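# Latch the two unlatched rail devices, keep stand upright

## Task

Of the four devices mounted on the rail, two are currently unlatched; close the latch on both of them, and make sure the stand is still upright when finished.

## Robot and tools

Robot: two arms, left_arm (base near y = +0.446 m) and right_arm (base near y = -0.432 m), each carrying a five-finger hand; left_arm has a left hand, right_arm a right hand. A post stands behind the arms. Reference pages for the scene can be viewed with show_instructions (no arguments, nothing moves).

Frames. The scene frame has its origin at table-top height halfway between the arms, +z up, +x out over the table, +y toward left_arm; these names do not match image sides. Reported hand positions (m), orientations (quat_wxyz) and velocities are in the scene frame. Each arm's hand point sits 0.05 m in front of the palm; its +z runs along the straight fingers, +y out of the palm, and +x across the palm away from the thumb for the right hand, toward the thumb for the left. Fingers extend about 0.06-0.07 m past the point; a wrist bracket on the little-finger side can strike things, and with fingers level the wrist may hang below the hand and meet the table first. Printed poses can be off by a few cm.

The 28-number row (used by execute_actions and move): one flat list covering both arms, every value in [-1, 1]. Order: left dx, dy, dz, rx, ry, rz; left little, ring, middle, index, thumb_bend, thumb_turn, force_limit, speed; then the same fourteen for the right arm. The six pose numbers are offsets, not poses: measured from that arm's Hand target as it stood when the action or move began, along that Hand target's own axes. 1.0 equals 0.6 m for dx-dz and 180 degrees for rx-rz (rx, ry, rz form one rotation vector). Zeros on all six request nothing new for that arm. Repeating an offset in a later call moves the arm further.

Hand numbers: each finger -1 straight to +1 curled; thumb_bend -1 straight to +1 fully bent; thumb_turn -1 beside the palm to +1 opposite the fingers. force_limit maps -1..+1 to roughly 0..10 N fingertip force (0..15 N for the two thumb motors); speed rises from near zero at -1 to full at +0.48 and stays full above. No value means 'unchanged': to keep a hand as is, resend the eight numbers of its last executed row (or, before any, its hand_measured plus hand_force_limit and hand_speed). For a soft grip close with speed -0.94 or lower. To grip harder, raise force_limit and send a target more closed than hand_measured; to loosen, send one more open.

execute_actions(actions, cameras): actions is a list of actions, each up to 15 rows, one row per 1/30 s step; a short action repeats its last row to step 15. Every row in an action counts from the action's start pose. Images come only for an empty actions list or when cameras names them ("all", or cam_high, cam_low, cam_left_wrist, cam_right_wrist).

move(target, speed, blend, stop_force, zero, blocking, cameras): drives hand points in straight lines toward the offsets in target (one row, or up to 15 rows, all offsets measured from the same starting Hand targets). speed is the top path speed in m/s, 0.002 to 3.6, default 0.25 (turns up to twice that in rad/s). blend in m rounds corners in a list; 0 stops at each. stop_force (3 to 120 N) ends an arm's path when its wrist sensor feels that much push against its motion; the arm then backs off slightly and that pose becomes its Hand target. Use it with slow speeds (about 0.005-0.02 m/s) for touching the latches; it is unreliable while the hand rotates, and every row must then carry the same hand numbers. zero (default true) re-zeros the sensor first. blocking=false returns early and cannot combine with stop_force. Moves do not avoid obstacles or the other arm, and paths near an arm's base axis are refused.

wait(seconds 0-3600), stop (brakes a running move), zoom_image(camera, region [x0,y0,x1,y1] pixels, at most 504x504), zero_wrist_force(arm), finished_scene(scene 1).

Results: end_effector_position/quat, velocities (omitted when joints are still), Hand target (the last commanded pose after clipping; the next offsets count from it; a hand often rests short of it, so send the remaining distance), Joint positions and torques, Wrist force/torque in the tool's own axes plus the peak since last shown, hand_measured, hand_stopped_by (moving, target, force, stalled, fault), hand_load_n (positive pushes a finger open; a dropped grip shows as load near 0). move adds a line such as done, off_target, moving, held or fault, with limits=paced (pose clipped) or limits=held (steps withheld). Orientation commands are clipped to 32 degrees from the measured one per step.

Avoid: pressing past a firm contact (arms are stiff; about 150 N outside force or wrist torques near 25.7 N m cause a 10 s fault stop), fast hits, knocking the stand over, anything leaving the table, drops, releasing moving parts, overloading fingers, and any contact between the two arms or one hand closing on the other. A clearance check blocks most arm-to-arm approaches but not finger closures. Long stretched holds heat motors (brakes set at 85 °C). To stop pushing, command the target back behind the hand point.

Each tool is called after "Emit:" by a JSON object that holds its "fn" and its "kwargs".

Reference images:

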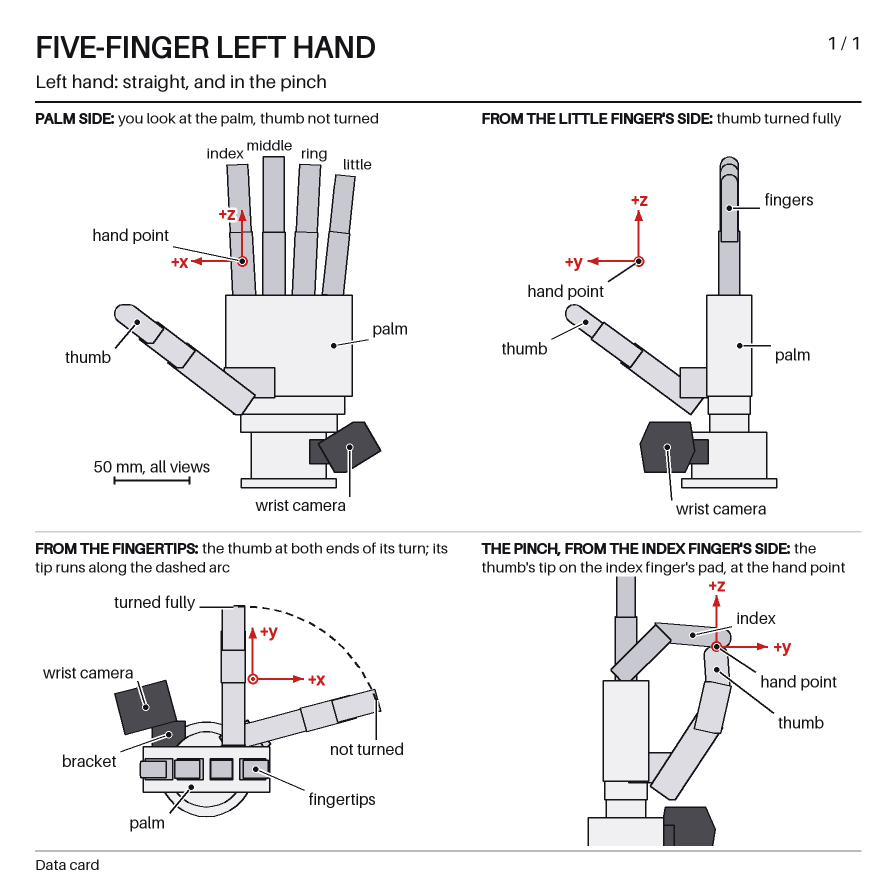

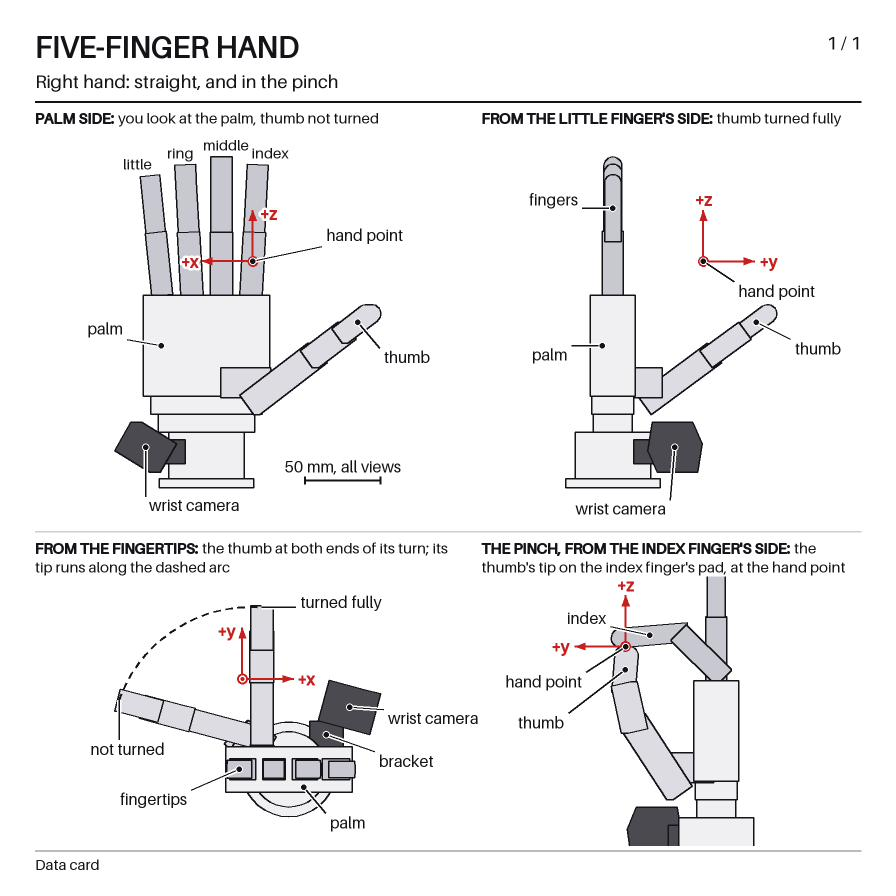

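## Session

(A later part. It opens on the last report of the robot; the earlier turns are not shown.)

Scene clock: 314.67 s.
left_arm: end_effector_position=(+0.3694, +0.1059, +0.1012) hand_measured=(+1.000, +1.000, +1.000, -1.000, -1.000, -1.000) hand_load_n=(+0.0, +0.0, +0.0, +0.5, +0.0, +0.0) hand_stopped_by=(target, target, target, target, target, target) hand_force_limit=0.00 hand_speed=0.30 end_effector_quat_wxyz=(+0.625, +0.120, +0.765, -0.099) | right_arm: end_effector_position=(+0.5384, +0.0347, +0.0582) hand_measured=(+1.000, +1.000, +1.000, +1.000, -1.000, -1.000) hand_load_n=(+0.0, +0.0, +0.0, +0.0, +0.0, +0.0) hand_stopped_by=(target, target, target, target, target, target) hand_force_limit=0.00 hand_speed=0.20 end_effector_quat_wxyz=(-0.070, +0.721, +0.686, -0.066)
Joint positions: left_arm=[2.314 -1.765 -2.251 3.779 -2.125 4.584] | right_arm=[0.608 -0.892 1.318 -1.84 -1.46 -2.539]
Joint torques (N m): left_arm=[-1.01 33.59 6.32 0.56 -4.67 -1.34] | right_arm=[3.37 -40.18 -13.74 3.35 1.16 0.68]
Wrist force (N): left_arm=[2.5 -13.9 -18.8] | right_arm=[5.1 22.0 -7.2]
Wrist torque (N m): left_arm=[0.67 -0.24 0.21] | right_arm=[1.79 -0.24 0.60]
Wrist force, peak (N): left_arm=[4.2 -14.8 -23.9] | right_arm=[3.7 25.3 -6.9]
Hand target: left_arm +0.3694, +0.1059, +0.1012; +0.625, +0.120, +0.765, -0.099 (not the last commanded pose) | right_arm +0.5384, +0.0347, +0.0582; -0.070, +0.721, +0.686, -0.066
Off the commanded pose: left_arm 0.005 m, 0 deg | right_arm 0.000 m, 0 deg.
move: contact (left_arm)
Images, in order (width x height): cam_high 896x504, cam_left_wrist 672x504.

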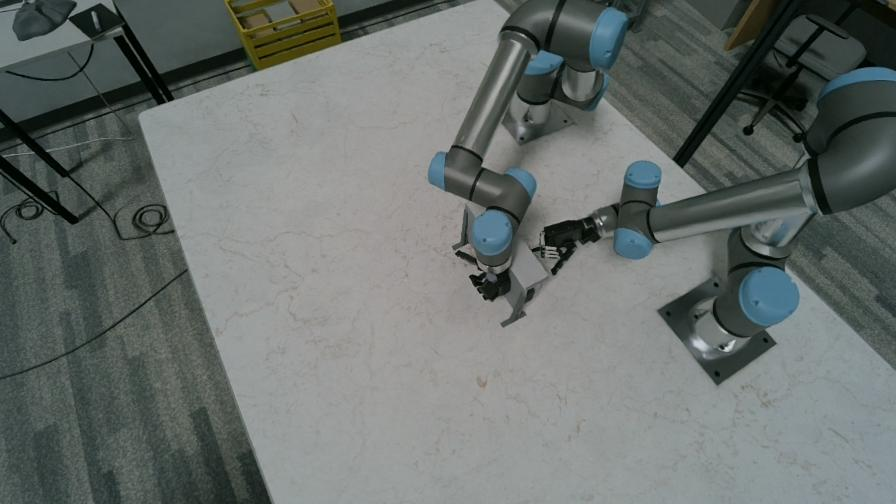

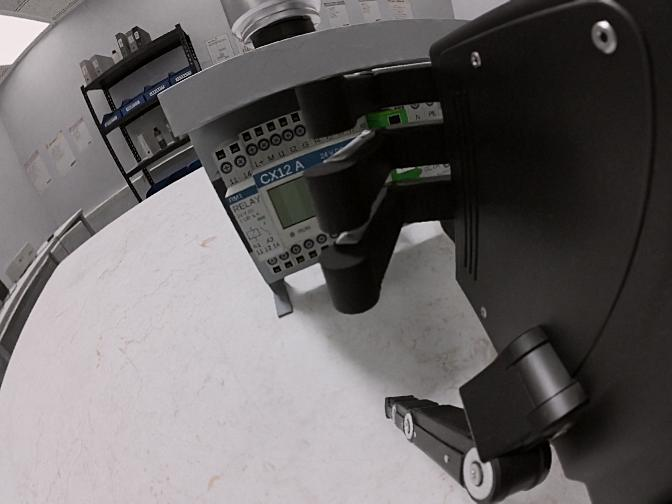

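Emit:
{"fn": "move", "kwargs": {"target": [[0.012,-0.0177,-0.0928,0,0,0,1,1,1,-1,-1,-1,0,0.3,0,0,0,0,0,0,1,1,1,1,-1,-1,0,0.2],[0.012,-0.0177,-0.0928,0,0,0,-1,-1,-1,-1,-1,-1,0,0.4,0,0,0,0,0,0,1,1,1,1,-1,-1,0,0.2]], "speed": 0.1, "cameras": ["cam_left_wrist","cam_high"]}}

Emit:
{"fn": "zoom_image", "kwargs": {"camera": "cam_left_wrist", "region": [200, 60, 460, 280]}}

Emit:
{"fn": "zoom_image", "kwargs": {"camera": "cam_high", "region": [440, 190, 580, 330]}}

Scene clock: 337.43 s.
left_arm: end_effector_position=(+0.3129, +0.1130, +0.1053) hand_measured=(-1.000, -1.000, -1.000, -1.000, -1.000, -1.000) hand_load_n=(+0.0, +0.0, +0.0, +0.0, +0.0, +0.0) hand_stopped_by=(target, target, target, target, target, target) hand_force_limit=0.00 hand_speed=0.40 end_effector_quat_wxyz=(+0.625, +0.120, +0.765, -0.099) | right_arm: end_effector_position=(+0.5384, +0.0347, +0.0582) hand_measured=(+1.000, +1.000, +1.000, +1.000, -1.000, -1.000) hand_load_n=(+0.0, +0.0, +0.0, +0.0, +0.0, +0.0) hand_stopped_by=(target, target, target, target, target, target) hand_force_limit=0.00 hand_speed=0.20 end_effector_quat_wxyz=(-0.070, +0.721, +0.686, -0.066)
Joint positions: left_arm=[2.174 -1.721 -2.293 3.752 -2.26 4.541] | right_arm=[0.608 -0.892 1.318 -1.84 -1.46 -2.539]
Joint torques (N m): left_arm=[-9.65 32.43 19.64 -1.49 -2.25 -1.58] | right_arm=[4.96 -43.72 -14.74 -2.91 1.23 0.66]
Wrist force (N): left_arm=[-1.4 0.9 1.0] | right_arm=[0.4 2.3 -1.2]
Wrist torque (N m): left_arm=[0.00 0.11 -0.01] | right_arm=[0.22 0.01 0.02]
Wrist force, peak (N): left_arm=[3.2 -14.0 -19.0] | right_arm=[5.2 22.2 -7.5]
Hand target: left_arm +0.3129, +0.1130, +0.1053; +0.625, +0.120, +0.765, -0.099 | right_arm +0.5384, +0.0347, +0.0582; -0.070, +0.721, +0.686, -0.066
Off the commanded pose: left_arm 0.000 m, 0 deg | right_arm 0.000 m, 0 deg.
move: done
Images, in order (width x height): cam_high 896x504, cam_left_wrist 672x504.

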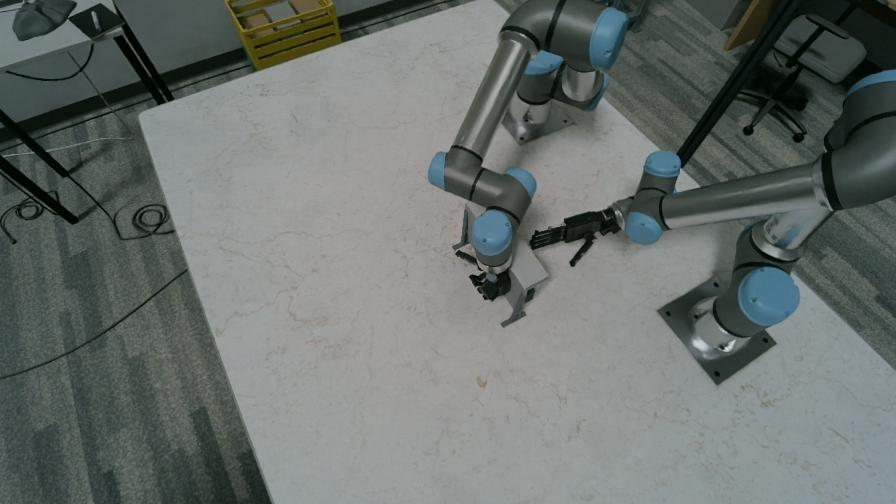

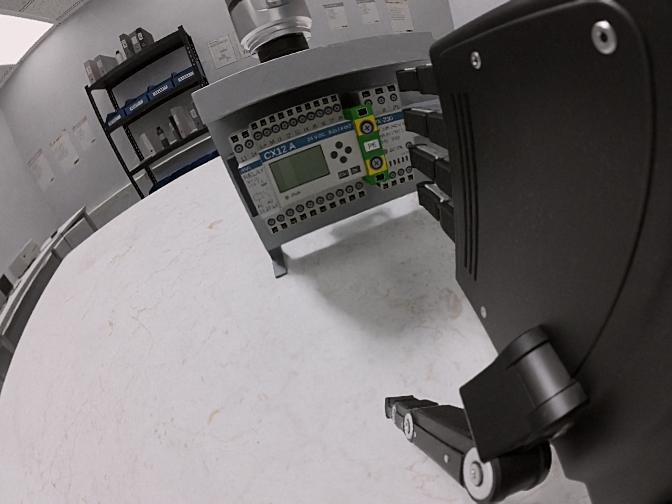

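Scaled by 1.938 from the camera's image (finer frame: 960x720).

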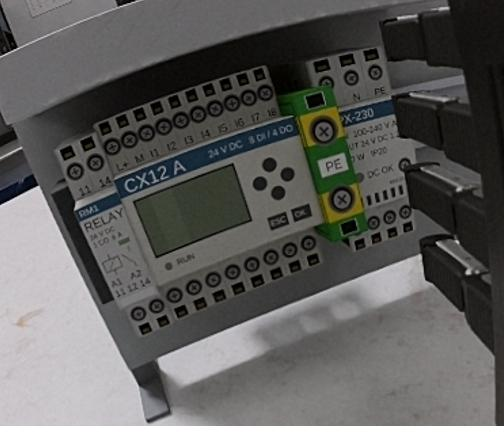

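Scaled by 3.600 from the camera's image (finer frame: 1280x720).

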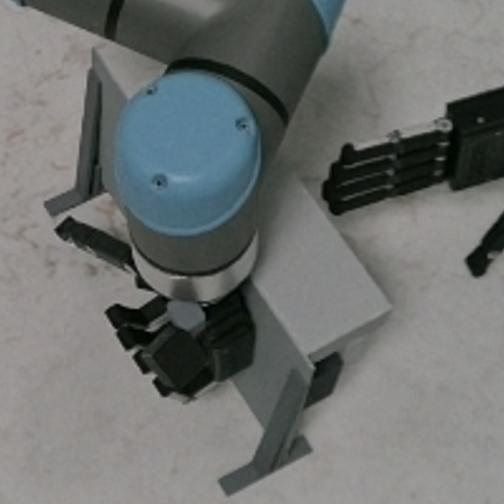

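Emit:
{"fn": "zoom_image", "kwargs": {"camera": "cam_left_wrist", "region": [220, 80, 330, 240]}}

Emit:
{"fn": "zoom_image", "kwargs": {"camera": "cam_left_wrist", "region": [310, 70, 430, 200]}}

Scaled by 3.150 from the camera's image (finer frame: 960x720).

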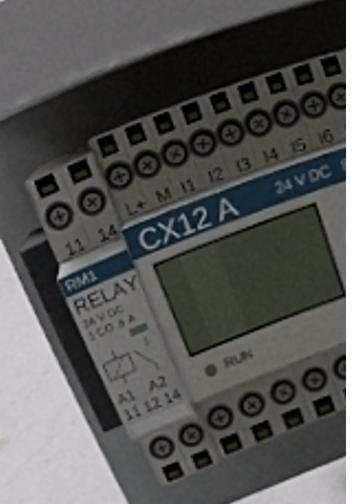

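Scaled by 3.877 from the camera's image (finer frame: 960x720).

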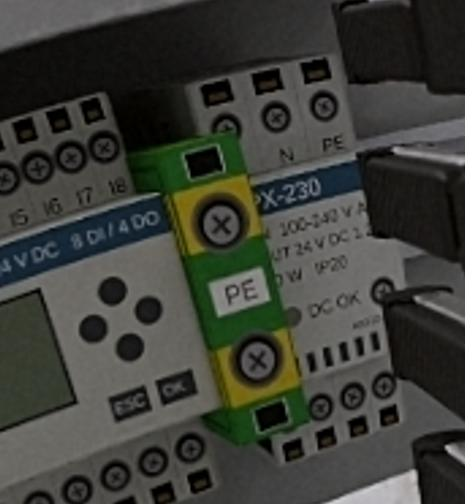

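Emit:
{"fn": "move", "kwargs": {"target": [-0.0037,0.0165,0.048,0,0,0,1,1,1,-1,-1,-1,0,0.3,-0.0293,0.02,0.0267,0,0,0,1,1,1,1,-1,-1,0,0.2], "speed": 0.05}}

Emit:
{"fn": "move", "kwargs": {"target": [0,0,0,0,0,0,1,1,1,-1,-1,-1,0,0.3,0,-0.0294,0.0057,0,0,0,1,1,1,1,-1,-1,0,0.2], "speed": 0.02, "stop_force": 3, "cameras": ["cam_high","cam_left_wrist","cam_low"]}}

Emit:
{"fn": "zoom_image", "kwargs": {"camera": "cam_high", "region": [440, 190, 580, 330]}}

Emit:
{"fn": "zoom_image", "kwargs": {"camera": "cam_left_wrist", "region": [200, 40, 460, 280]}}

Scene clock: 360.60 s.
left_arm: end_effector_position=(+0.3432, +0.1136, +0.1017) hand_measured=(+1.000, +1.000, +1.000, -1.000, -1.000, -1.000) hand_load_n=(+0.0, +0.0, +0.0, +0.0, +0.0, +0.0) hand_stopped_by=(target, target, target, target, target, target) hand_force_limit=0.00 hand_speed=0.30 end_effector_quat_wxyz=(+0.625, +0.120, +0.765, -0.099) | right_arm: end_effector_position=(+0.5462, +0.0168, +0.0401) hand_measured=(+1.000, +1.000, +1.000, +1.000, -1.000, -1.000) hand_load_n=(+0.0, +0.0, +0.0, +0.0, +0.0, +0.0) hand_stopped_by=(target, target, target, target, target, target) hand_force_limit=0.00 hand_speed=0.20 end_effector_quat_wxyz=(-0.070, +0.721, +0.686, -0.066)
Joint positions: left_arm=[2.261 -1.736 -2.288 3.778 -2.176 4.569] | right_arm=[0.581 -0.887 1.359 -1.883 -1.465 -2.566]
Joint torques (N m): left_arm=[8.47 10.71 22.63 2.43 2 1.63] | right_arm=[-8.12 -38.28 -12.04 -3.49 -1.93 -1.47]
Wrist force (N): left_arm=[-1.2 1.0 1.2] | right_arm=[0.1 0.1 -1.4]
Wrist torque (N m): left_arm=[0.00 0.09 -0.13] | right_arm=[-0.06 0.05 -0.05]
Wrist force, peak (N): left_arm=[-1.6 1.5 1.0] | right_arm=[1.1 1.7 -2.2]
Hand target: left_arm +0.3432, +0.1136, +0.1017; +0.625, +0.120, +0.765, -0.099 | right_arm +0.5462, +0.0167, +0.0401; -0.070, +0.721, +0.686, -0.066
Off the commanded pose: left_arm 0.000 m, 0 deg | right_arm 0.000 m, 0 deg.
move: done

Scene clock: 362.30 s.
left_arm: end_effector_position=(+0.3432, +0.1136, +0.1017) hand_measured=(+1.000, +1.000, +1.000, -1.000, -1.000, -1.000) hand_load_n=(+0.0, +0.0, +0.0, +0.0, +0.0, +0.0) hand_stopped_by=(target, target, target, target, target, target) hand_force_limit=0.00 hand_speed=0.30 end_effector_quat_wxyz=(+0.625, +0.120, +0.765, -0.099) | right_arm: end_effector_position=(+0.5353, +0.0173, +0.0401) hand_measured=(+1.000, +1.000, +1.000, +1.000, -1.000, -1.000) hand_load_n=(+0.0, +0.0, +0.0, +0.0, +0.0, +0.0) hand_stopped_by=(target, target, target, target, target, target) hand_force_limit=0.00 hand_speed=0.20 end_effector_quat_wxyz=(-0.070, +0.721, +0.686, -0.066)
Joint positions: left_arm=[2.261 -1.736 -2.288 3.778 -2.176 4.569] | right_arm=[0.589 -0.904 1.389 -1.897 -1.463 -2.557]
Joint torques (N m): left_arm=[8.76 10.16 24.25 2.51 1.89 1.64] | right_arm=[-9.47 -37.63 -27.63 -0.5 -1 -1.62]
Wrist force (N): left_arm=[-1.5 0.6 0.9] | right_arm=[0.2 -0.1 -1.2]
Wrist torque (N m): left_arm=[-0.06 0.13 -0.13] | right_arm=[-0.08 0.00 -0.14]
Wrist force, peak (N): left_arm=[-1.8 0.9 1.2] | right_arm=[0.3 3.9 -2.0]
Hand target: left_arm +0.3432, +0.1136, +0.1017; +0.625, +0.120, +0.765, -0.099 | right_arm +0.5353, +0.0173, +0.0401; -0.070, +0.721, +0.686, -0.066 (not the last commanded pose)
Off the commanded pose: left_arm 0.000 m, 0 deg | right_arm 0.007 m, 0 deg.
move: contact (right_arm)
Images, in order (width x height): cam_high 896x504, cam_low 896x504, cam_left_wrist 672x504.

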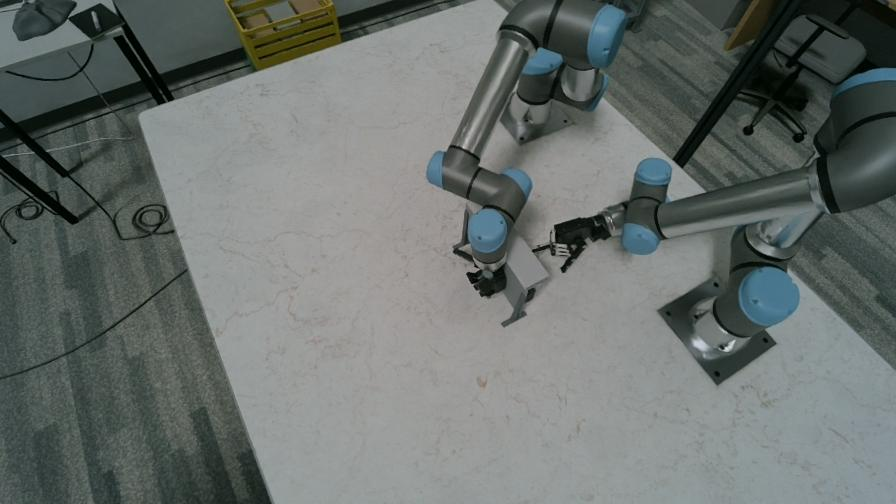

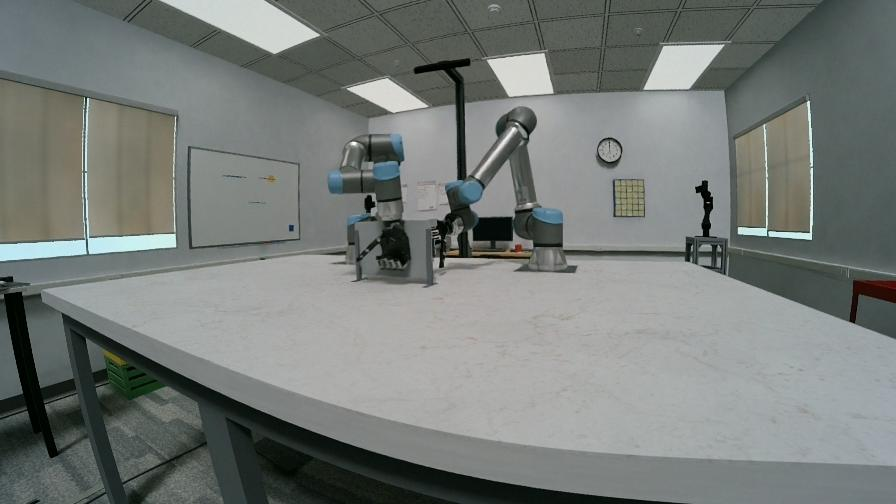

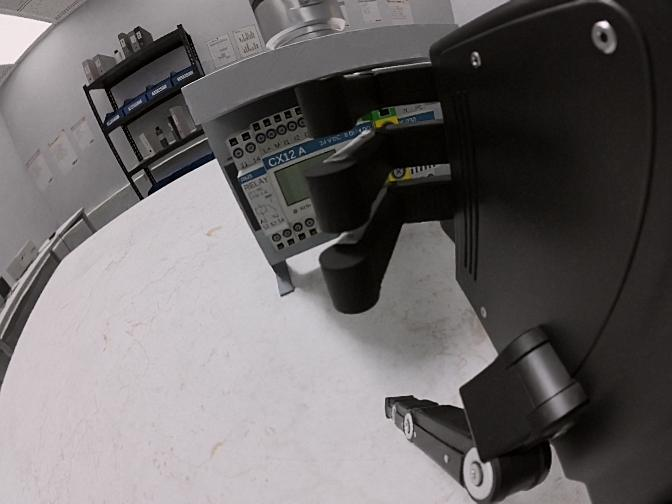

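Scaled by 3.600 from the camera's image (finer frame: 1280x720).

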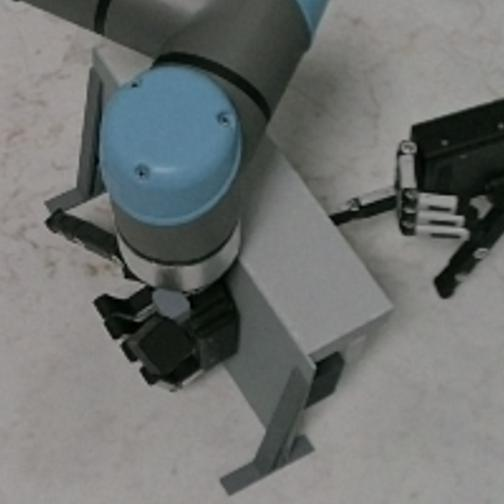

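Scaled by 1.938 from the camera's image (finer frame: 960x720).

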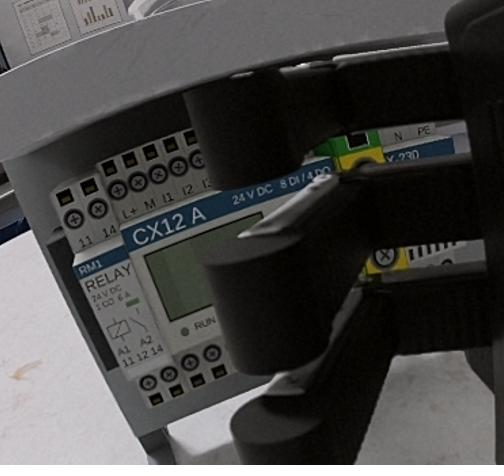

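Emit:
{"fn": "move", "kwargs": {"target": [[-0.0029,0.0046,0.014,0,0,0,1,1,1,-1,-1,-1,0,0.3,0,0,0,0,0,0,1,1,1,1,-1,-1,0,0.2],[-0.0101,0.0164,0.0497,0,0,0,1,1,1,-1,-1,-1,0,0.3,0,0,0,0,0,0,1,1,1,1,-1,-1,0,0.2]], "speed": [0.03,0.007], "stop_force": 25, "cameras": ["cam_left_wrist","cam_high"]}}

Emit:
{"fn": "zoom_image", "kwargs": {"camera": "cam_left_wrist", "region": [200, 40, 460, 280]}}

Emit:
{"fn": "zoom_image", "kwargs": {"camera": "cam_high", "region": [440, 190, 580, 330]}}

Scene clock: 369.10 s.
left_arm: end_effector_position=(+0.3576, +0.1136, +0.1017) hand_measured=(+1.000, +1.000, +1.000, -1.000, -1.000, -1.000) hand_load_n=(+0.0, +0.0, +0.0, +0.5, +0.0, +0.0) hand_stopped_by=(target, target, target, target, target, target) hand_force_limit=0.00 hand_speed=0.30 end_effector_quat_wxyz=(+0.624, +0.120, +0.765, -0.099) | right_arm: end_effector_position=(+0.5353, +0.0173, +0.0401) hand_measured=(+1.000, +1.000, +1.000, +1.000, -1.000, -1.000) hand_load_n=(+0.0, +0.0, +0.0, +0.0, +0.0, +0.0) hand_stopped_by=(target, target, target, target, target, target) hand_force_limit=0.00 hand_speed=0.20 end_effector_quat_wxyz=(-0.070, +0.721, +0.686, -0.066)
Joint positions: left_arm=[2.3 -1.742 -2.28 3.782 -2.138 4.58] | right_arm=[0.589 -0.904 1.389 -1.897 -1.463 -2.557]
Joint torques (N m): left_arm=[-0.57 34.76 8.34 1.36 -4.81 -1.33] | right_arm=[17.94 -37.93 -6.04 3.03 2.9 -1.4]
Wrist force (N): left_arm=[6.9 -11.2 -19.6] | right_arm=[2.5 23.0 -6.2]
Wrist torque (N m): left_arm=[0.88 -0.17 0.46] | right_arm=[2.10 -0.11 0.64]
Wrist force, peak (N): left_arm=[9.0 -13.1 -22.6] | right_arm=[2.9 26.0 -5.5]
Hand target: left_arm +0.3576, +0.1136, +0.1017; +0.624, +0.120, +0.765, -0.099 (not the last commanded pose) | right_arm +0.5353, +0.0173, +0.0401; -0.070, +0.721, +0.686, -0.066
Off the commanded pose: left_arm 0.018 m, 0 deg | right_arm 0.000 m, 0 deg.
move: contact (left_arm); path passed 1 of 2 targets
Images, in order (width x height): cam_high 896x504, cam_left_wrist 672x504.

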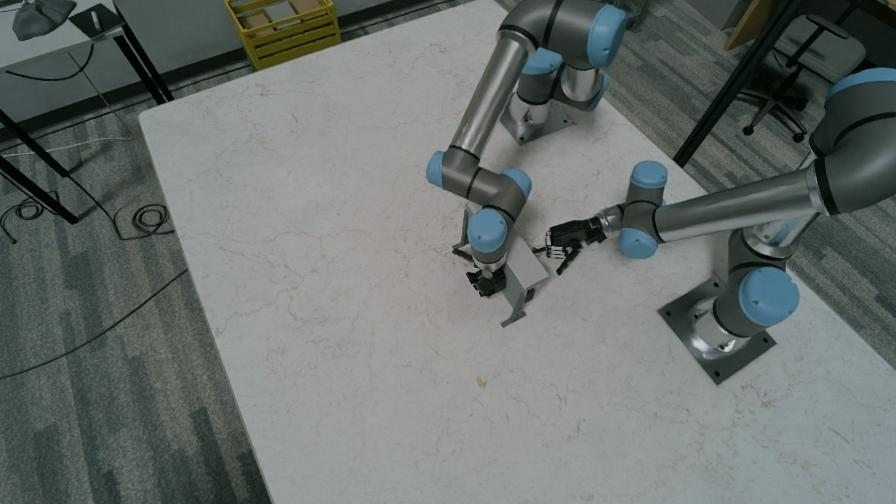

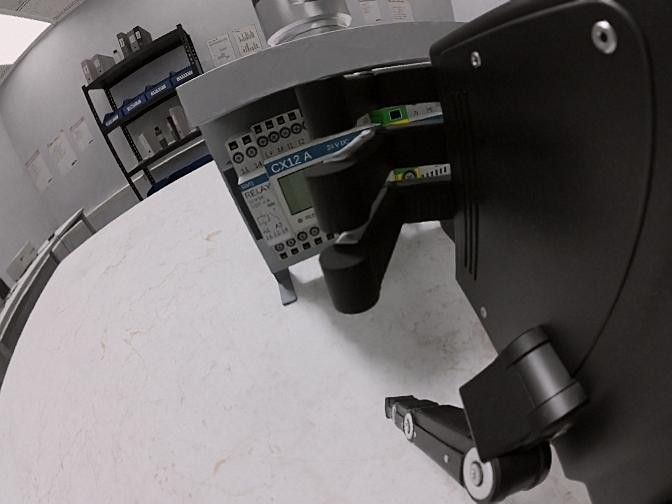

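Scaled by 1.938 from the camera's image (finer frame: 960x720).

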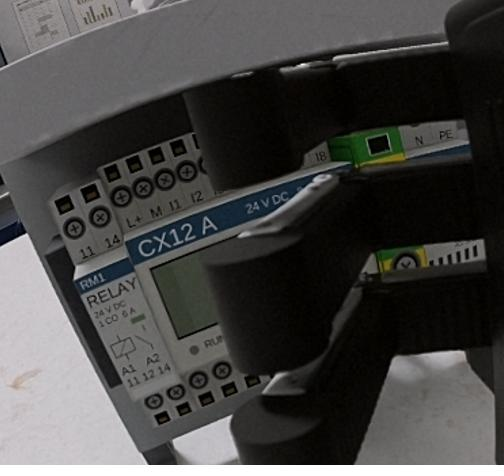

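Scaled by 3.600 from the camera's image (finer frame: 1280x720).

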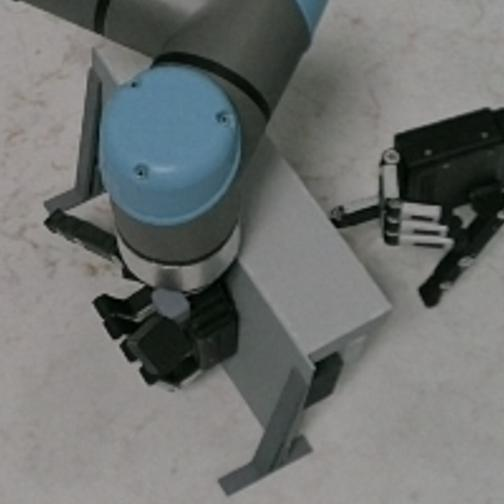

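Emit:
{"fn": "move", "kwargs": {"target": [-0.0051,0.0082,0.0249,0,0,0,1,1,1,-1,-1,-1,0,0.3,0,0,0,0,0,0,1,1,1,1,-1,-1,0,0.2], "speed": 0.006, "stop_force": 38, "zero": false, "cameras": ["cam_left_wrist","cam_high"]}}

Emit:
{"fn": "zoom_image", "kwargs": {"camera": "cam_left_wrist", "region": [200, 40, 460, 280]}}

Emit:
{"fn": "zoom_image", "kwargs": {"camera": "cam_high", "region": [440, 190, 580, 330]}}

Scene clock: 373.10 s.
left_arm: end_effector_position=(+0.3587, +0.1137, +0.1016) hand_measured=(+1.000, +1.000, +1.000, -1.000, -1.000, -1.000) hand_load_n=(+0.0, +0.0, +0.0, +0.5, +0.0, +0.0) hand_stopped_by=(target, target, target, target, target, target) hand_force_limit=0.00 hand_speed=0.30 end_effector_quat_wxyz=(+0.624, +0.120, +0.765, -0.099) | right_arm: end_effector_position=(+0.5353, +0.0173, +0.0401) hand_measured=(+1.000, +1.000, +1.000, +1.000, -1.000, -1.000) hand_load_n=(+0.0, +0.0, +0.5, +0.5, +0.0, +0.0) hand_stopped_by=(target, target, target, target, target, target) hand_force_limit=0.00 hand_speed=0.20 end_effector_quat_wxyz=(-0.070, +0.721, +0.686, -0.066)
Joint positions: left_arm=[2.303 -1.742 -2.28 3.782 -2.135 4.581] | right_arm=[0.589 -0.904 1.389 -1.897 -1.463 -2.557]
Joint torques (N m): left_arm=[4 37.6 13.42 3.44 -5.96 -1.14] | right_arm=[18.34 -46.41 -5.97 3 2.8 -1.03]
Wrist force (N): left_arm=[13.4 -15.3 -28.2] | right_arm=[3.2 35.7 -8.2]
Wrist torque (N m): left_arm=[1.41 0.14 0.86] | right_arm=[2.95 -0.14 1.03]
Wrist force, peak (N): left_arm=[14.2 -17.6 -31.9] | right_arm=[3.7 38.9 -8.3]
Hand target: left_arm +0.3587, +0.1136, +0.1016; +0.624, +0.120, +0.765, -0.099 (not the last commanded pose) | right_arm +0.5353, +0.0173, +0.0401; -0.070, +0.721, +0.686, -0.066
Off the commanded pose: left_arm 0.015 m, 0 deg | right_arm 0.000 m, 0 deg.
move: contact (left_arm)
Images, in order (width x height): cam_high 896x504, cam_left_wrist 672x504.

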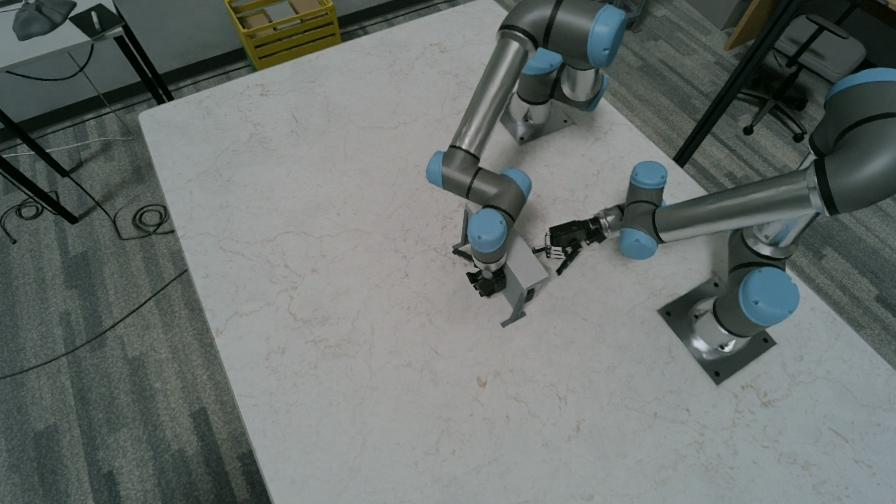

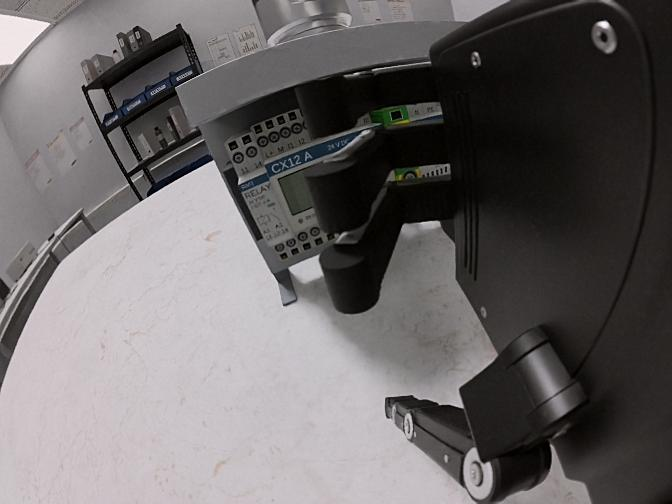

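Scaled by 1.938 from the camera's image (finer frame: 960x720).

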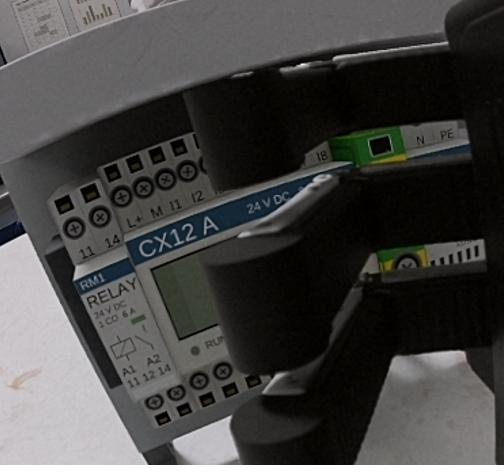

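Scaled by 3.600 from the camera's image (finer frame: 1280x720).

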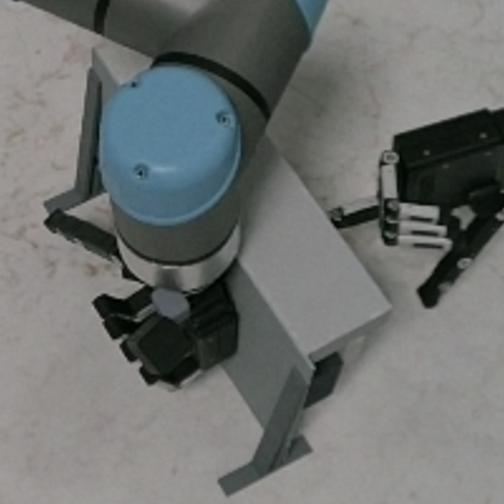

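Emit:
{"fn": "move", "kwargs": {"target": [0.0168,-0.0061,-0.016,0,0,0,1,1,1,-1,-1,-1,0,0.3,0,0,0,0,0,0,1,1,1,1,-1,-1,0,0.2], "speed": 0.05}}

Emit:
{"fn": "move", "kwargs": {"target": [[-0.0024,0.0038,0.0117,0,0,0,1,1,1,-1,-1,-1,0,0.3,0,0,0,0,0,0,1,1,1,1,-1,-1,0,0.2],[-0.0079,0.0128,0.0388,0,0,0,1,1,1,-1,-1,-1,0,0.3,0,0,0,0,0,0,1,1,1,1,-1,-1,0,0.2]], "speed": [0.02,0.007], "stop_force": 48, "cameras": ["cam_left_wrist","cam_high"]}}

Emit:
{"fn": "zoom_image", "kwargs": {"camera": "cam_left_wrist", "region": [200, 40, 460, 280]}}

Emit:
{"fn": "zoom_image", "kwargs": {"camera": "cam_high", "region": [440, 190, 580, 330]}}

Scene clock: 387.77 s.
left_arm: end_effector_position=(+0.3467, +0.1137, +0.0937) hand_measured=(+1.000, +1.000, +1.000, -1.000, -1.000, -1.000) hand_load_n=(+0.0, +0.0, +0.0, +0.0, +0.0, +0.0) hand_stopped_by=(target, target, target, target, target, target) hand_force_limit=0.00 hand_speed=0.30 end_effector_quat_wxyz=(+0.624, +0.120, +0.765, -0.099) | right_arm: end_effector_position=(+0.5352, +0.0173, +0.0401) hand_measured=(+1.000, +1.000, +1.000, +1.000, -1.000, -1.000) hand_load_n=(+0.0, +0.0, +0.0, +0.0, +0.0, +0.0) hand_stopped_by=(target, target, target, target, target, target) hand_force_limit=0.00 hand_speed=0.20 end_effector_quat_wxyz=(-0.070, +0.721, +0.686, -0.066)
Joint positions: left_arm=[2.271 -1.756 -2.294 3.805 -2.166 4.571] | right_arm=[0.589 -0.904 1.389 -1.897 -1.463 -2.557]
Joint torques (N m): left_arm=[-8.36 11.98 1.45 2.61 -2.35 -1.62] | right_arm=[-3.55 -50.74 -23.26 -2.72 -0.31 -0.74]
Wrist force (N): left_arm=[-1.1 0.8 0.9] | right_arm=[-0.6 3.6 -1.9]
Wrist torque (N m): left_arm=[-0.01 0.06 0.00] | right_arm=[0.19 0.09 -0.12]
Wrist force, peak (N): left_arm=[13.5 -15.3 -28.6] | right_arm=[3.0 36.0 -8.0]
Hand target: left_arm +0.3467, +0.1137, +0.0937; +0.624, +0.120, +0.765, -0.099 | right_arm +0.5353, +0.0173, +0.0401; -0.070, +0.721, +0.686, -0.066
Off the commanded pose: left_arm 0.000 m, 0 deg | right_arm 0.000 m, 0 deg.
move: done

Scene clock: 391.43 s.
left_arm: end_effector_position=(+0.3717, +0.1137, +0.0936) hand_measured=(+1.000, +1.000, +1.000, -1.000, -1.000, -1.000) hand_load_n=(+0.0, +0.0, +0.0, +0.5, +0.0, +0.0) hand_stopped_by=(target, target, target, target, target, target) hand_force_limit=0.00 hand_speed=0.30 end_effector_quat_wxyz=(+0.624, +0.120, +0.765, -0.099) | right_arm: end_effector_position=(+0.5353, +0.0173, +0.0401) hand_measured=(+1.000, +1.000, +1.000, +1.000, -1.000, -1.000) hand_load_n=(+0.0, +0.0, +0.0, +0.0, -0.5, -0.5) hand_stopped_by=(target, target, target, target, target, target) hand_force_limit=0.00 hand_speed=0.20 end_effector_quat_wxyz=(-0.070, +0.721, +0.686, -0.066)
Joint positions: left_arm=[2.336 -1.768 -2.278 3.81 -2.103 4.59] | right_arm=[0.589 -0.904 1.389 -1.897 -1.463 -2.557]
Joint torques (N m): left_arm=[14.84 15.96 28.34 4.89 -0.54 1.94] | right_arm=[3.34 -56.35 -14.09 1.52 -0.01 -0.43]
Wrist force (N): left_arm=[10.6 -11.9 -9.5] | right_arm=[4.5 14.5 -2.2]
Wrist torque (N m): left_arm=[0.10 -0.27 0.71] | right_arm=[0.98 -0.18 1.00]
Wrist force, peak (N): left_arm=[12.3 -24.8 -25.6] | right_arm=[11.6 35.2 -2.3]
Hand target: left_arm +0.3717, +0.1137, +0.0936; +0.624, +0.120, +0.765, -0.099 | right_arm +0.5353, +0.0173, +0.0401; -0.070, +0.721, +0.686, -0.066
Off the commanded pose: left_arm 0.000 m, 0 deg | right_arm 0.000 m, 0 deg.
move: done
Images, in order (width x height): cam_high 896x504, cam_left_wrist 672x504.

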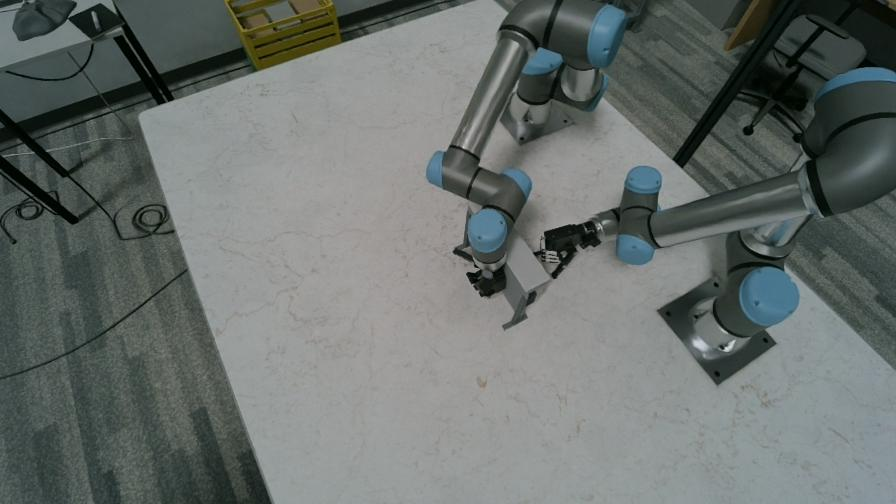

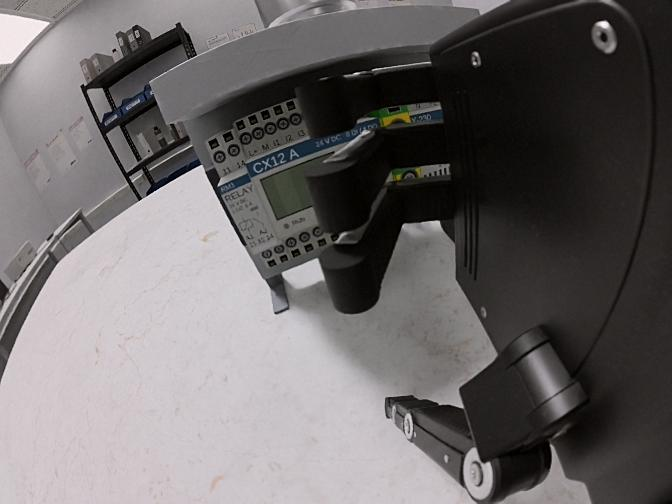

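Scaled by 1.938 from the camera's image (finer frame: 960x720).

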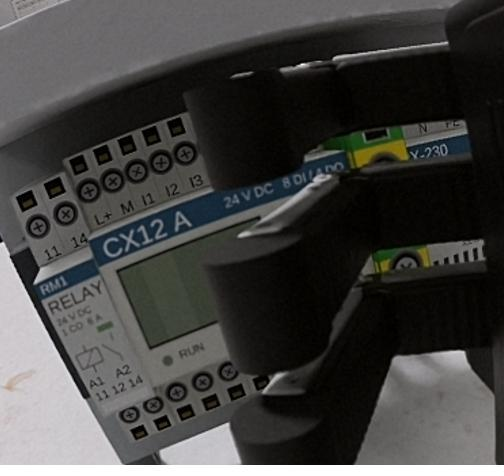

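Scaled by 3.600 from the camera's image (finer frame: 1280x720).

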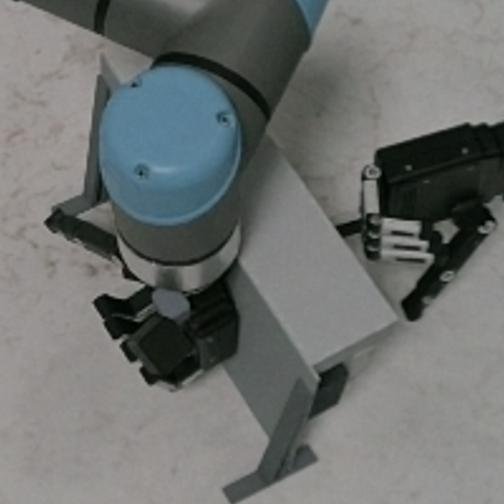

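Emit:
{"fn": "move", "kwargs": {"target": [[-0.0005,-0.0312,-0.0949,0,0,0,1,1,1,-1,-1,-1,0,0.3,0.0272,0.0103,-0.002,0,0,0,1,1,1,1,-1,-1,0,0.2],[-0.0005,-0.0312,-0.0949,0,0,0,-1,-1,-1,-1,-1,-1,0,0.48,0.0272,0.0103,-0.002,0,0,0,1,1,1,1,-1,-1,0,0.2]], "speed": 0.12, "cameras": ["cam_left_wrist","cam_high"]}}

Emit:
{"fn": "zoom_image", "kwargs": {"camera": "cam_left_wrist", "region": [190, 60, 450, 280]}}

Emit:
{"fn": "zoom_image", "kwargs": {"camera": "cam_left_wrist", "region": [310, 70, 430, 200]}}

Emit:
{"fn": "zoom_image", "kwargs": {"camera": "cam_high", "region": [440, 190, 580, 330]}}

Scene clock: 403.80 s.
left_arm: end_effector_position=(+0.3129, +0.1130, +0.1054) hand_measured=(-1.000, -1.000, -1.000, -1.000, -1.000, -1.000) hand_load_n=(+0.0, +0.0, +0.0, +0.5, +0.0, +0.0) hand_stopped_by=(target, target, target, target, target, target) hand_force_limit=0.00 hand_speed=0.48 end_effector_quat_wxyz=(+0.624, +0.120, +0.765, -0.099) | right_arm: end_effector_position=(+0.5424, +0.0333, +0.0401) hand_measured=(+1.000, +1.000, +1.000, +1.000, -1.000, -1.000) hand_load_n=(+0.0, +0.0, +0.0, +0.0, +0.0, +0.0) hand_stopped_by=(target, target, target, target, target, target) hand_force_limit=0.00 hand_speed=0.20 end_effector_quat_wxyz=(-0.070, +0.721, +0.686, -0.066)
Joint positions: left_arm=[2.174 -1.721 -2.293 3.751 -2.26 4.541] | right_arm=[0.603 -0.869 1.328 -1.872 -1.461 -2.544]
Joint torques (N m): left_arm=[-8.27 33.11 23.24 -1.59 -2.15 -1.97] | right_arm=[8.41 -38.86 -26.4 -0.33 1.42 1]
Wrist force (N): left_arm=[-1.8 0.7 1.2] | right_arm=[0.3 -0.2 -1.5]
Wrist torque (N m): left_arm=[-0.09 0.19 -0.03] | right_arm=[-0.09 0.02 -0.14]
Wrist force, peak (N): left_arm=[10.8 -12.2 -9.4] | right_arm=[4.5 14.7 -2.3]
Hand target: left_arm +0.3129, +0.1130, +0.1054; +0.624, +0.120, +0.765, -0.099 | right_arm +0.5424, +0.0333, +0.0401; -0.070, +0.721, +0.686, -0.066
Off the commanded pose: left_arm 0.000 m, 0 deg | right_arm 0.000 m, 0 deg.
move: done
Images, in order (width x height): cam_high 896x504, cam_left_wrist 672x504.

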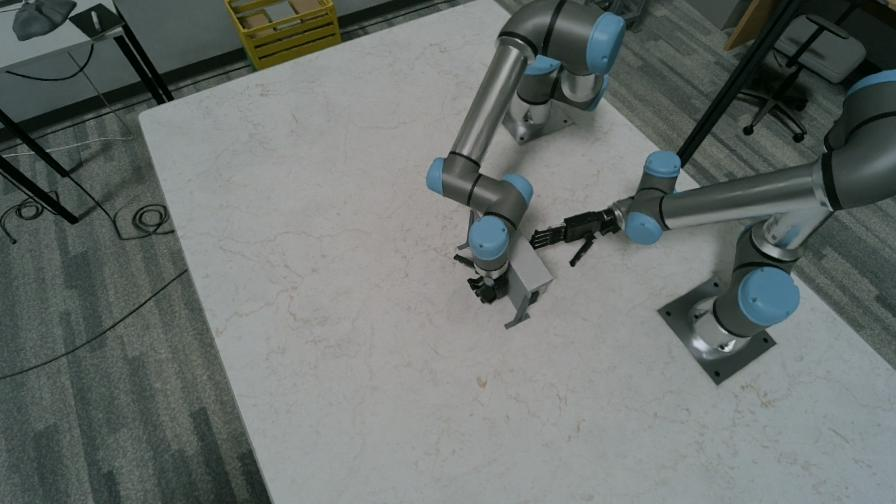

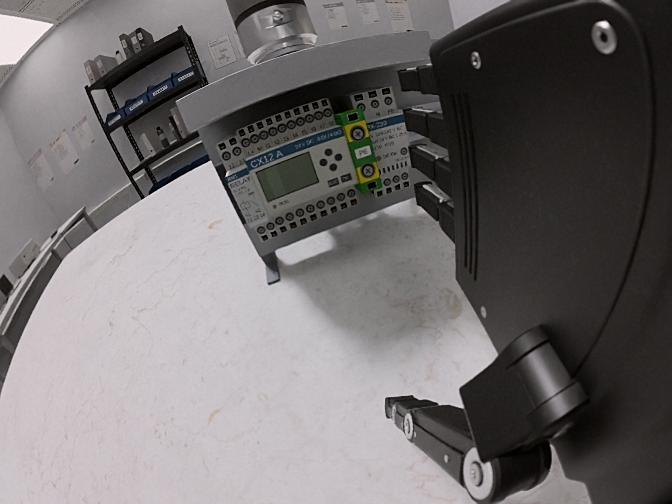

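Scaled by 1.938 from the camera's image (finer frame: 960x720).

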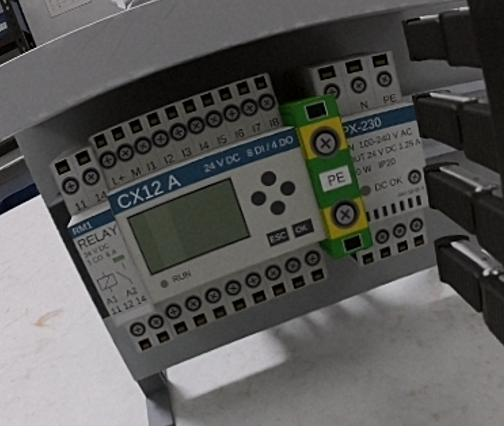

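Scaled by 3.877 from the camera's image (finer frame: 960x720).

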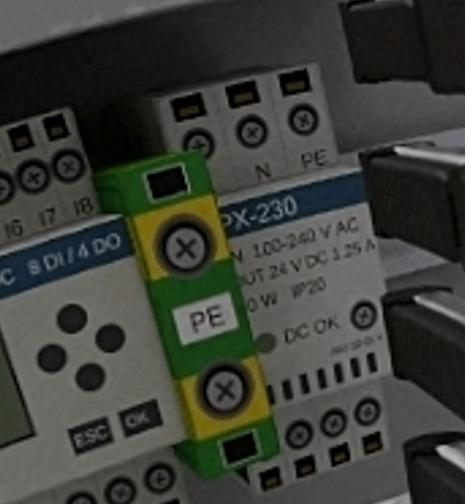

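Scaled by 3.600 from the camera's image (finer frame: 1280x720).

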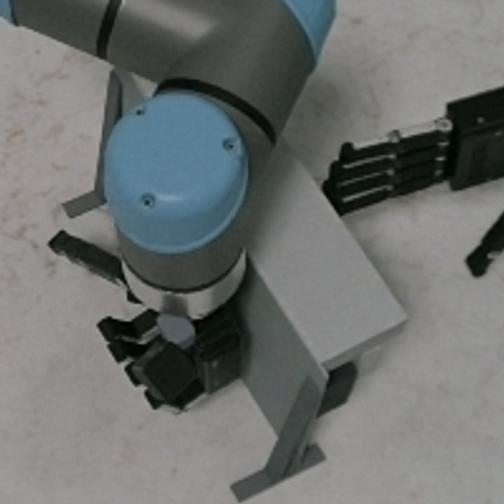

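Emit:
{"fn": "move", "kwargs": {"target": [0.0048,0.0375,0.0497,0,0,0,1,1,1,-1,-1,-1,0,0.48,0,0,0,0,0,0,1,1,1,1,-1,-1,0,0.2], "speed": 0.12}}

Emit:
{"fn": "move", "kwargs": {"target": [0,0,0,0,0,0,1,1,1,-1,-1,-1,0,0.48,0,-0.0294,0.0057,0,0,0,1,1,1,1,-1,-1,0,0.2], "speed": 0.025, "stop_force": 3, "cameras": ["cam_left_wrist"]}}

Emit:
{"fn": "zoom_image", "kwargs": {"camera": "cam_left_wrist", "region": [200, 40, 460, 280]}}

Scene clock: 422.17 s.
left_arm: end_effector_position=(+0.3470, +0.1256, +0.0966) hand_measured=(+1.000, +1.000, +1.000, -1.000, -1.000, -1.000) hand_load_n=(+0.0, +0.0, +0.0, +0.0, +0.0, +0.0) hand_stopped_by=(target, target, target, target, target, target) hand_force_limit=0.00 hand_speed=0.48 end_effector_quat_wxyz=(+0.624, +0.120, +0.765, -0.099) | right_arm: end_effector_position=(+0.5424, +0.0333, +0.0401) hand_measured=(+1.000, +1.000, +1.000, +1.000, -1.000, -1.000) hand_load_n=(+0.0, +0.0, +0.5, +0.0, +0.0, +0.0) hand_stopped_by=(target, target, target, target, target, target) hand_force_limit=0.00 hand_speed=0.20 end_effector_quat_wxyz=(-0.070, +0.721, +0.686, -0.066)
Joint positions: left_arm=[2.297 -1.723 -2.324 3.807 -2.141 4.579] | right_arm=[0.603 -0.869 1.328 -1.872 -1.461 -2.544]
Joint torques (N m): left_arm=[8.54 8.9 1.89 2.76 2.2 1.57] | right_arm=[7.97 -39.4 -26.97 -0.53 1.18 1.18]
Wrist force (N): left_arm=[-2.4 0.5 -0.5] | right_arm=[-0.1 -0.1 -1.8]
Wrist torque (N m): left_arm=[-0.01 0.18 -0.18] | right_arm=[-0.05 0.10 -0.17]
Wrist force, peak (N): left_arm=[-2.4 0.5 -0.5] | right_arm=[0.2 -0.3 -2.2]
Hand target: left_arm +0.3471, +0.1256, +0.0966; +0.624, +0.120, +0.765, -0.099 | right_arm +0.5424, +0.0333, +0.0401; -0.070, +0.721, +0.686, -0.066
Off the commanded pose: left_arm 0.000 m, 0 deg | right_arm 0.000 m, 0 deg.
move: done

Scene clock: 423.80 s.
left_arm: end_effector_position=(+0.3471, +0.1256, +0.0965) hand_measured=(+1.000, +1.000, +1.000, -1.000, -1.000, -1.000) hand_load_n=(+0.0, +0.0, +0.0, +0.0, +0.0, +0.0) hand_stopped_by=(target, target, target, target, target, target) hand_force_limit=0.00 hand_speed=0.48 end_effector_quat_wxyz=(+0.624, +0.120, +0.765, -0.099) | right_arm: end_effector_position=(+0.5301, +0.0339, +0.0401) hand_measured=(+1.000, +1.000, +1.000, +1.000, -1.000, -1.000) hand_load_n=(+0.0, +0.0, +0.0, +0.5, +0.0, +0.0) hand_stopped_by=(target, target, target, target, target, target) hand_force_limit=0.00 hand_speed=0.20 end_effector_quat_wxyz=(-0.070, +0.721, +0.686, -0.066)
Joint positions: left_arm=[2.297 -1.723 -2.324 3.807 -2.141 4.579] | right_arm=[0.613 -0.888 1.362 -1.888 -1.46 -2.534]
Joint torques (N m): left_arm=[8.72 10.68 11.02 2.72 1.39 1.76] | right_arm=[-7.99 -39.62 -25.28 -0.4 -0.87 -1.65]
Wrist force (N): left_arm=[-2.2 0.4 -2.7] | right_arm=[0.1 -0.3 -1.7]
Wrist torque (N m): left_arm=[0.10 0.14 -0.16] | right_arm=[-0.10 0.03 -0.12]
Wrist force, peak (N): left_arm=[-0.6 0.4 -4.6] | right_arm=[0.7 5.0 -2.3]
Hand target: left_arm +0.3471, +0.1256, +0.0966; +0.624, +0.120, +0.765, -0.099 | right_arm +0.5301, +0.0339, +0.0401; -0.070, +0.721, +0.686, -0.066 (not the last commanded pose)
Off the commanded pose: left_arm 0.000 m, 0 deg | right_arm 0.006 m, 0 deg.
move: contact (right_arm)

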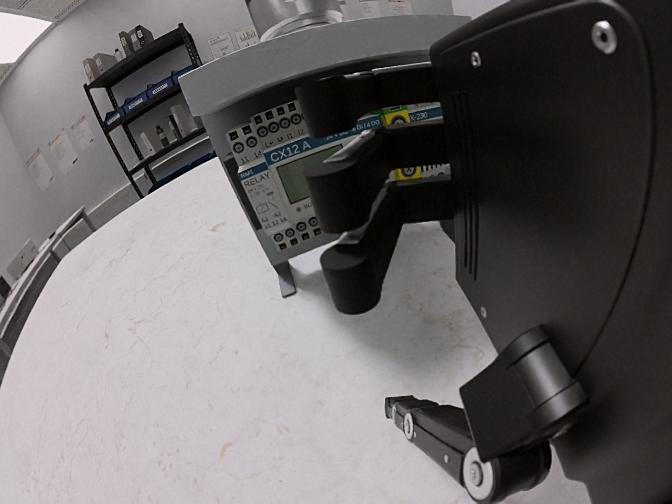

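Scaled by 1.938 from the camera's image (finer frame: 960x720).

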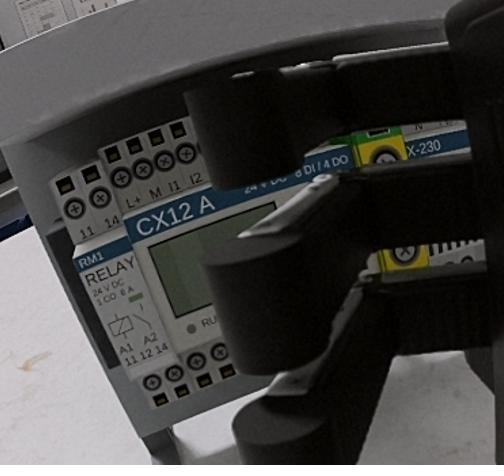

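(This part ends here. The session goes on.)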